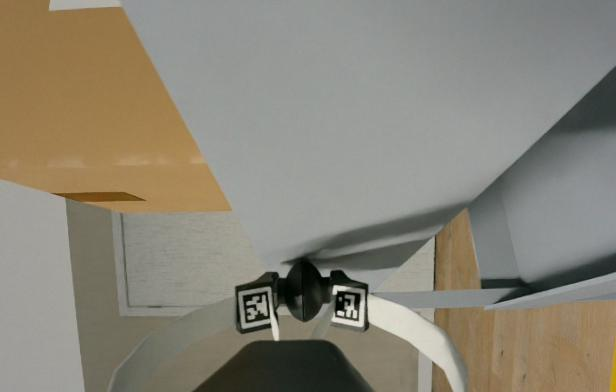

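Call:
move:
  r2: {"base":{"translate_m":-0.38}}
  blocking: false
  cameras: []

Call:
wait:
  seconds: 5
  cameras: []

Call:
move:
  r2: {"base":{"strafe_m":-0.35}}
  blocking: false
  cameras: []

Call:
wait:
  seconds: 5
  cameras: ["r2_head_camera","r2_wrist_camera"]

Scene clock: 1493.00 s.
move: r2 moving
r1.base_odometry: x=-1.343 y=-1.049 heading=+1.201
r1.turned_by_wheels: +0.000
r1.turned_by_imu: +0.000
r1.base_tilt: forward=-1.6 right=+1.2
r1.lidar_m: 0.84 0.35 0.38 3.45 4.28 4.69 2.23 1.41 1.24 1.27 1.20 1.08
r1.base_status: not commanded
r1.joint_positions: lift_m=+0.870 arm_m=+0.150 wrist_yaw_rad=+1.879 wrist_pitch_rad=+0.002 wrist_roll_rad=+0.000 gripper_m=-0.037
r1.joint_status: not commanded
r1.measured_speeds: all 0
r1.motor_effort: lift_m=+22(22) arm_m=+3(4) wheel_0=+24(25) wheel_1=+8(9) wheel_2=+1(1)
r1.servo_current: wrist_yaw_rad=111(137) wrist_pitch_rad=39(46) wrist_roll_rad=59(59) gripper_m=72(78)
r1.contact_limits: translate_m 1
r1.hand_pose: x=+0.3168 y=+0.3013 z=+1.0473 quat_wxyz=(+0.590, -0.001, +0.001, +0.807) (m; r1's base frame)
r1.wrist_depth_mm: - - - 230 212 192 175 / - - - 228 213 190 176 / - - - 229 214 191 177 / - - - 171 215 191 178 / - - - 233 216 193 179 / - - 180 169 211 193 179 / - 150 - 168 166 188 180
r2.base_odometry: x=-6.224 y=-1.510 heading=-1.235
r2.turned_by_wheels: +0.000
r2.turned_by_imu: +0.000
r2.base_tilt: forward=-0.7 right=+0.1
r2.lidar_m: 0.46 2.38 1.94 1.78 1.87 2.18 2.12 1.41 1.06 1.02 0.60 0.35
r2.base_status: translate_m moving
r2.joint_positions: lift_m=+0.670 arm_m=+0.000 wrist_yaw_rad=+0.003 wrist_pitch_rad=+0.003 wrist_roll_rad=+1.570 gripper_m=-0.019
r2.joint_status: not commanded
r2.measured_speeds: translate_m=-0.122 strafe_m=+0.000 rotate_rad=-0.003 lift_m=+0.000 arm_m=+0.000 wrist_yaw_rad=+0.000 wrist_pitch_rad=+0.000 wrist_roll_rad=+0.000
r2.motor_effort: lift_m=+14(14) arm_m=+4(5) wheel_0=-8(8) wheel_1=-8(9) wheel_2=+10(12)
r2.servo_current: wrist_yaw_rad=59(59) wrist_pitch_rad=39(46) wrist_roll_rad=39(52) gripper_m=72(72)
r2.hand_pose: x=+0.4595 y=-0.0867 z=+0.8477 quat_wxyz=(+0.707, +0.707, +0.002, +0.000) (m; r2's base frame)
r2.wrist_depth_mm: 290 287 - - - - - / 282 281 - - - - - / 273 274 270 114 115 - - / - 368 373 156 156 - - / - - - 217 277 1863 - / - - 186 202 180 1618 1182 / - - - - - 1618 1182
pictures: none
No camera images: "cameras" was empty.

Scene clock: 1495.27 s.
earlier move: r2 done
r1.base_odometry: x=-1.343 y=-1.049 heading=+1.201
r1.turned_by_wheels: +0.000
r1.turned_by_imu: +0.000
r1.base_tilt: forward=-1.6 right=+1.2
r1.lidar_m: 0.85 0.35 0.40 3.50 4.31 4.68 2.23 1.41 1.27 1.28 1.20 1.08
r1.base_status: not commanded
r1.joint_positions: lift_m=+0.870 arm_m=+0.150 wrist_yaw_rad=+1.879 wrist_pitch_rad=+0.002 wrist_roll_rad=+0.000 gripper_m=-0.037
r1.joint_status: not commanded
r1.measured_speeds: all 0
r1.motor_effort: lift_m=+22(22) arm_m=+4(4) wheel_0=+25(26) wheel_1=+8(9) wheel_2=+1(1)
r1.servo_current: wrist_yaw_rad=104(137) wrist_pitch_rad=46(52) wrist_roll_rad=39(65) gripper_m=78(78)
r1.contact_limits: translate_m 1
r1.hand_pose: x=+0.3168 y=+0.3013 z=+1.0473 quat_wxyz=(+0.590, -0.001, +0.001, +0.807) (m; r1's base frame)
r1.wrist_depth_mm: - - - 231 212 192 176 / - - - 228 213 190 177 / - - - 229 213 191 177 / - - - 171 215 192 178 / - - - 232 216 192 178 / - - 180 169 210 193 179 / - 150 - 168 165 188 180
r2.base_odometry: x=-6.339 y=-1.181 heading=-1.235
r2.turned_by_wheels: +0.000
r2.turned_by_imu: +0.000
r2.base_tilt: forward=-0.7 right=+0.0
r2.lidar_m: 0.66 2.39 2.10 1.77 1.90 1.82 1.73 1.37 1.04 1.01 1.09 0.68
r2.base_status: done
r2.joint_positions: lift_m=+0.670 arm_m=+0.000 wrist_yaw_rad=+0.003 wrist_pitch_rad=+0.003 wrist_roll_rad=+1.570 gripper_m=-0.019
r2.joint_status: not commanded
r2.measured_speeds: all 0
r2.motor_effort: lift_m=+14(15) arm_m=+5(5) wheel_0=-3(10) wheel_1=-4(9) wheel_2=+3(14)
r2.servo_current: wrist_yaw_rad=52(59) wrist_pitch_rad=46(46) wrist_roll_rad=59(59) gripper_m=72(85)
r2.hand_pose: x=+0.4595 y=-0.0867 z=+0.8477 quat_wxyz=(+0.707, +0.707, +0.002, +0.000) (m; r2's base frame)
r2.wrist_depth_mm: - - 668 661 - - - / - - 647 654 - - 469 / - - 627 - 442 442 439 / - - 741 554 - 627 - / - - - 798 - 1397 1078 / - - 187 200 181 1618 1118 / - - - - - 1576 1182
wait: 2.27 of 5 s (r2 has come to rest)
pictures: none
No camera images: "cameras" was empty.

Scene clock: 1495.77 s.
move: r2 moving
r1: as last shown
r1.base_tilt: forward=-1.7 right=+1.3
r1.lidar_m: 0.85 0.36 0.37 3.48 4.28 4.68 2.24 1.42 1.26 1.28 1.23 1.09
r1.motor_effort: lift_m=+22(22) arm_m=+3(4) wheel_0=+24(25) wheel_1=+9(9) wheel_2=+1(1)
r1.servo_current: wrist_yaw_rad=111(117) wrist_pitch_rad=46(46) wrist_roll_rad=46(52) gripper_m=72(85)
r1.contact_limits: translate_m 1
r1.wrist_depth_mm: - - - 231 212 192 175 / - - - 228 213 190 176 / - - - 230 214 191 176 / - - - 171 216 192 177 / - - - 232 217 191 179 / - - 180 168 211 194 179 / - 150 - 168 165 188 179
r2.base_odometry: x=-6.373 y=-1.193 heading=-1.236
r2.turned_by_wheels: +0.000
r2.turned_by_imu: +0.000
r2.base_tilt: forward=-0.7 right=+0.1
r2.lidar_m: 0.67 2.46 2.15 1.81 1.95 1.83 1.76 1.34 1.02 0.96 1.04 0.69
r2.base_status: strafe_m moving
r2.joint_positions: lift_m=+0.670 arm_m=+0.000 wrist_yaw_rad=+0.003 wrist_pitch_rad=+0.003 wrist_roll_rad=+1.570 gripper_m=-0.019
r2.joint_status: not commanded
r2.measured_speeds: translate_m=+0.000 strafe_m=-0.140 rotate_rad=+0.002 lift_m=+0.000 arm_m=+0.000 wrist_yaw_rad=+0.000 wrist_pitch_rad=+0.000 wrist_roll_rad=+0.000
r2.motor_effort: lift_m=+14(14) arm_m=+5(5) wheel_0=+10(12) wheel_1=-10(12) wheel_2=+1(2)
r2.servo_current: wrist_yaw_rad=52(59) wrist_pitch_rad=39(46) wrist_roll_rad=39(59) gripper_m=72(78)
r2.hand_pose: x=+0.4595 y=-0.0867 z=+0.8477 quat_wxyz=(+0.707, +0.707, +0.002, +0.000) (m; r2's base frame)
r2.wrist_depth_mm: - - - 668 - - 517 / - - 654 647 - - 480 / - - 640 640 - - 445 / - - 627 521 1025 436 442 / - - - 621 - 960 - / - - 186 202 180 1618 1118 / - - - - - 1618 1160
pictures: none
No camera images: "cameras" was empty.

Scene clock: 1497.77 s.
earlier move: r2 done
r1.base_odometry: x=-1.343 y=-1.049 heading=+1.201
r1.turned_by_wheels: +0.000
r1.turned_by_imu: +0.000
r1.base_tilt: forward=-1.6 right=+1.2
r1.lidar_m: 0.86 0.36 0.37 3.48 4.26 4.68 2.26 1.40 1.25 1.27 1.20 1.08
r1.base_status: not commanded
r1.joint_positions: lift_m=+0.870 arm_m=+0.150 wrist_yaw_rad=+1.879 wrist_pitch_rad=+0.002 wrist_roll_rad=+0.000 gripper_m=-0.037
r1.joint_status: not commanded
r1.measured_speeds: all 0
r1.motor_effort: lift_m=+22(22) arm_m=+4(4) wheel_0=+25(26) wheel_1=+8(9) wheel_2=+1(1)
r1.servo_current: wrist_yaw_rad=91(130) wrist_pitch_rad=33(46) wrist_roll_rad=52(59) gripper_m=72(85)
r1.contact_limits: translate_m 1
r1.hand_pose: x=+0.3168 y=+0.3013 z=+1.0473 quat_wxyz=(+0.590, -0.001, +0.001, +0.807) (m; r1's base frame)
r1.wrist_depth_mm: - - - 231 212 191 176 / - - - 228 213 190 175 / - - - 230 214 191 177 / - - - 171 215 192 178 / - - - 231 217 192 178 / - - 180 168 211 193 179 / - 150 - 168 165 188 180
r2.base_odometry: x=-6.670 y=-1.296 heading=-1.235
r2.turned_by_wheels: +0.000
r2.turned_by_imu: +0.001
r2.base_tilt: forward=-0.7 right=+0.0
r2.lidar_m: 0.67 0.74 2.39 2.12 2.24 1.84 1.76 0.91 0.69 0.66 0.72 0.86
r2.base_status: done
r2.joint_positions: lift_m=+0.670 arm_m=+0.000 wrist_yaw_rad=+0.003 wrist_pitch_rad=+0.003 wrist_roll_rad=+1.570 gripper_m=-0.019
r2.joint_status: not commanded
r2.measured_speeds: all 0
r2.motor_effort: lift_m=+14(14) arm_m=+4(5) wheel_0=+1(12) wheel_1=-1(12) wheel_2=+0(2)
r2.servo_current: wrist_yaw_rad=33(65) wrist_pitch_rad=46(46) wrist_roll_rad=46(65) gripper_m=72(78)
r2.hand_pose: x=+0.4595 y=-0.0867 z=+0.8477 quat_wxyz=(+0.707, +0.707, +0.002, +0.000) (m; r2's base frame)
r2.wrist_depth_mm: - - - - - 1464 1160 / - - - - - 1661 1160 / - - - - - 1576 1160 / - - - 683 - - 559 / - - 661 530 - - 521 / - - 187 200 180 - 492 / - - 627 - - - 466
wait: 2.00 of 5 s (r2 has come to rest)
pictures: r2_head_camera, r2_wrist_camera
Images, in order (width x height): r2_head_camera 420x560, r2_wrist_camera 616x392.

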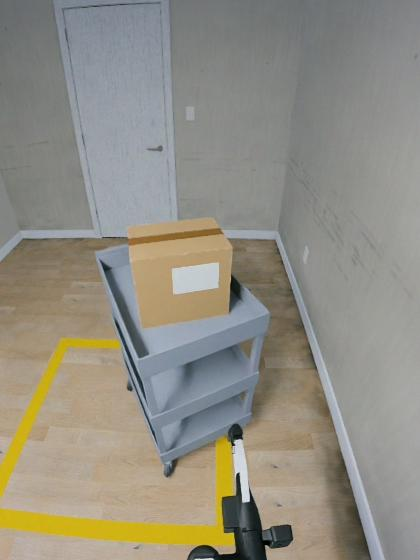

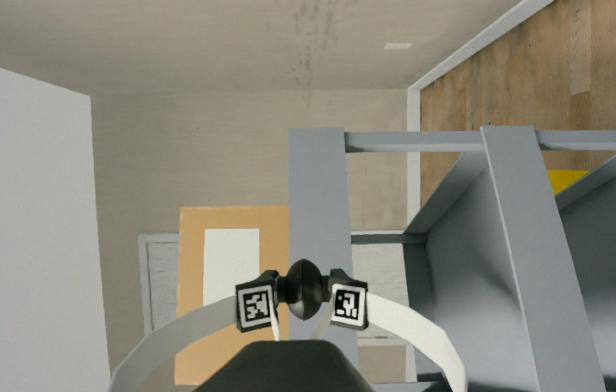

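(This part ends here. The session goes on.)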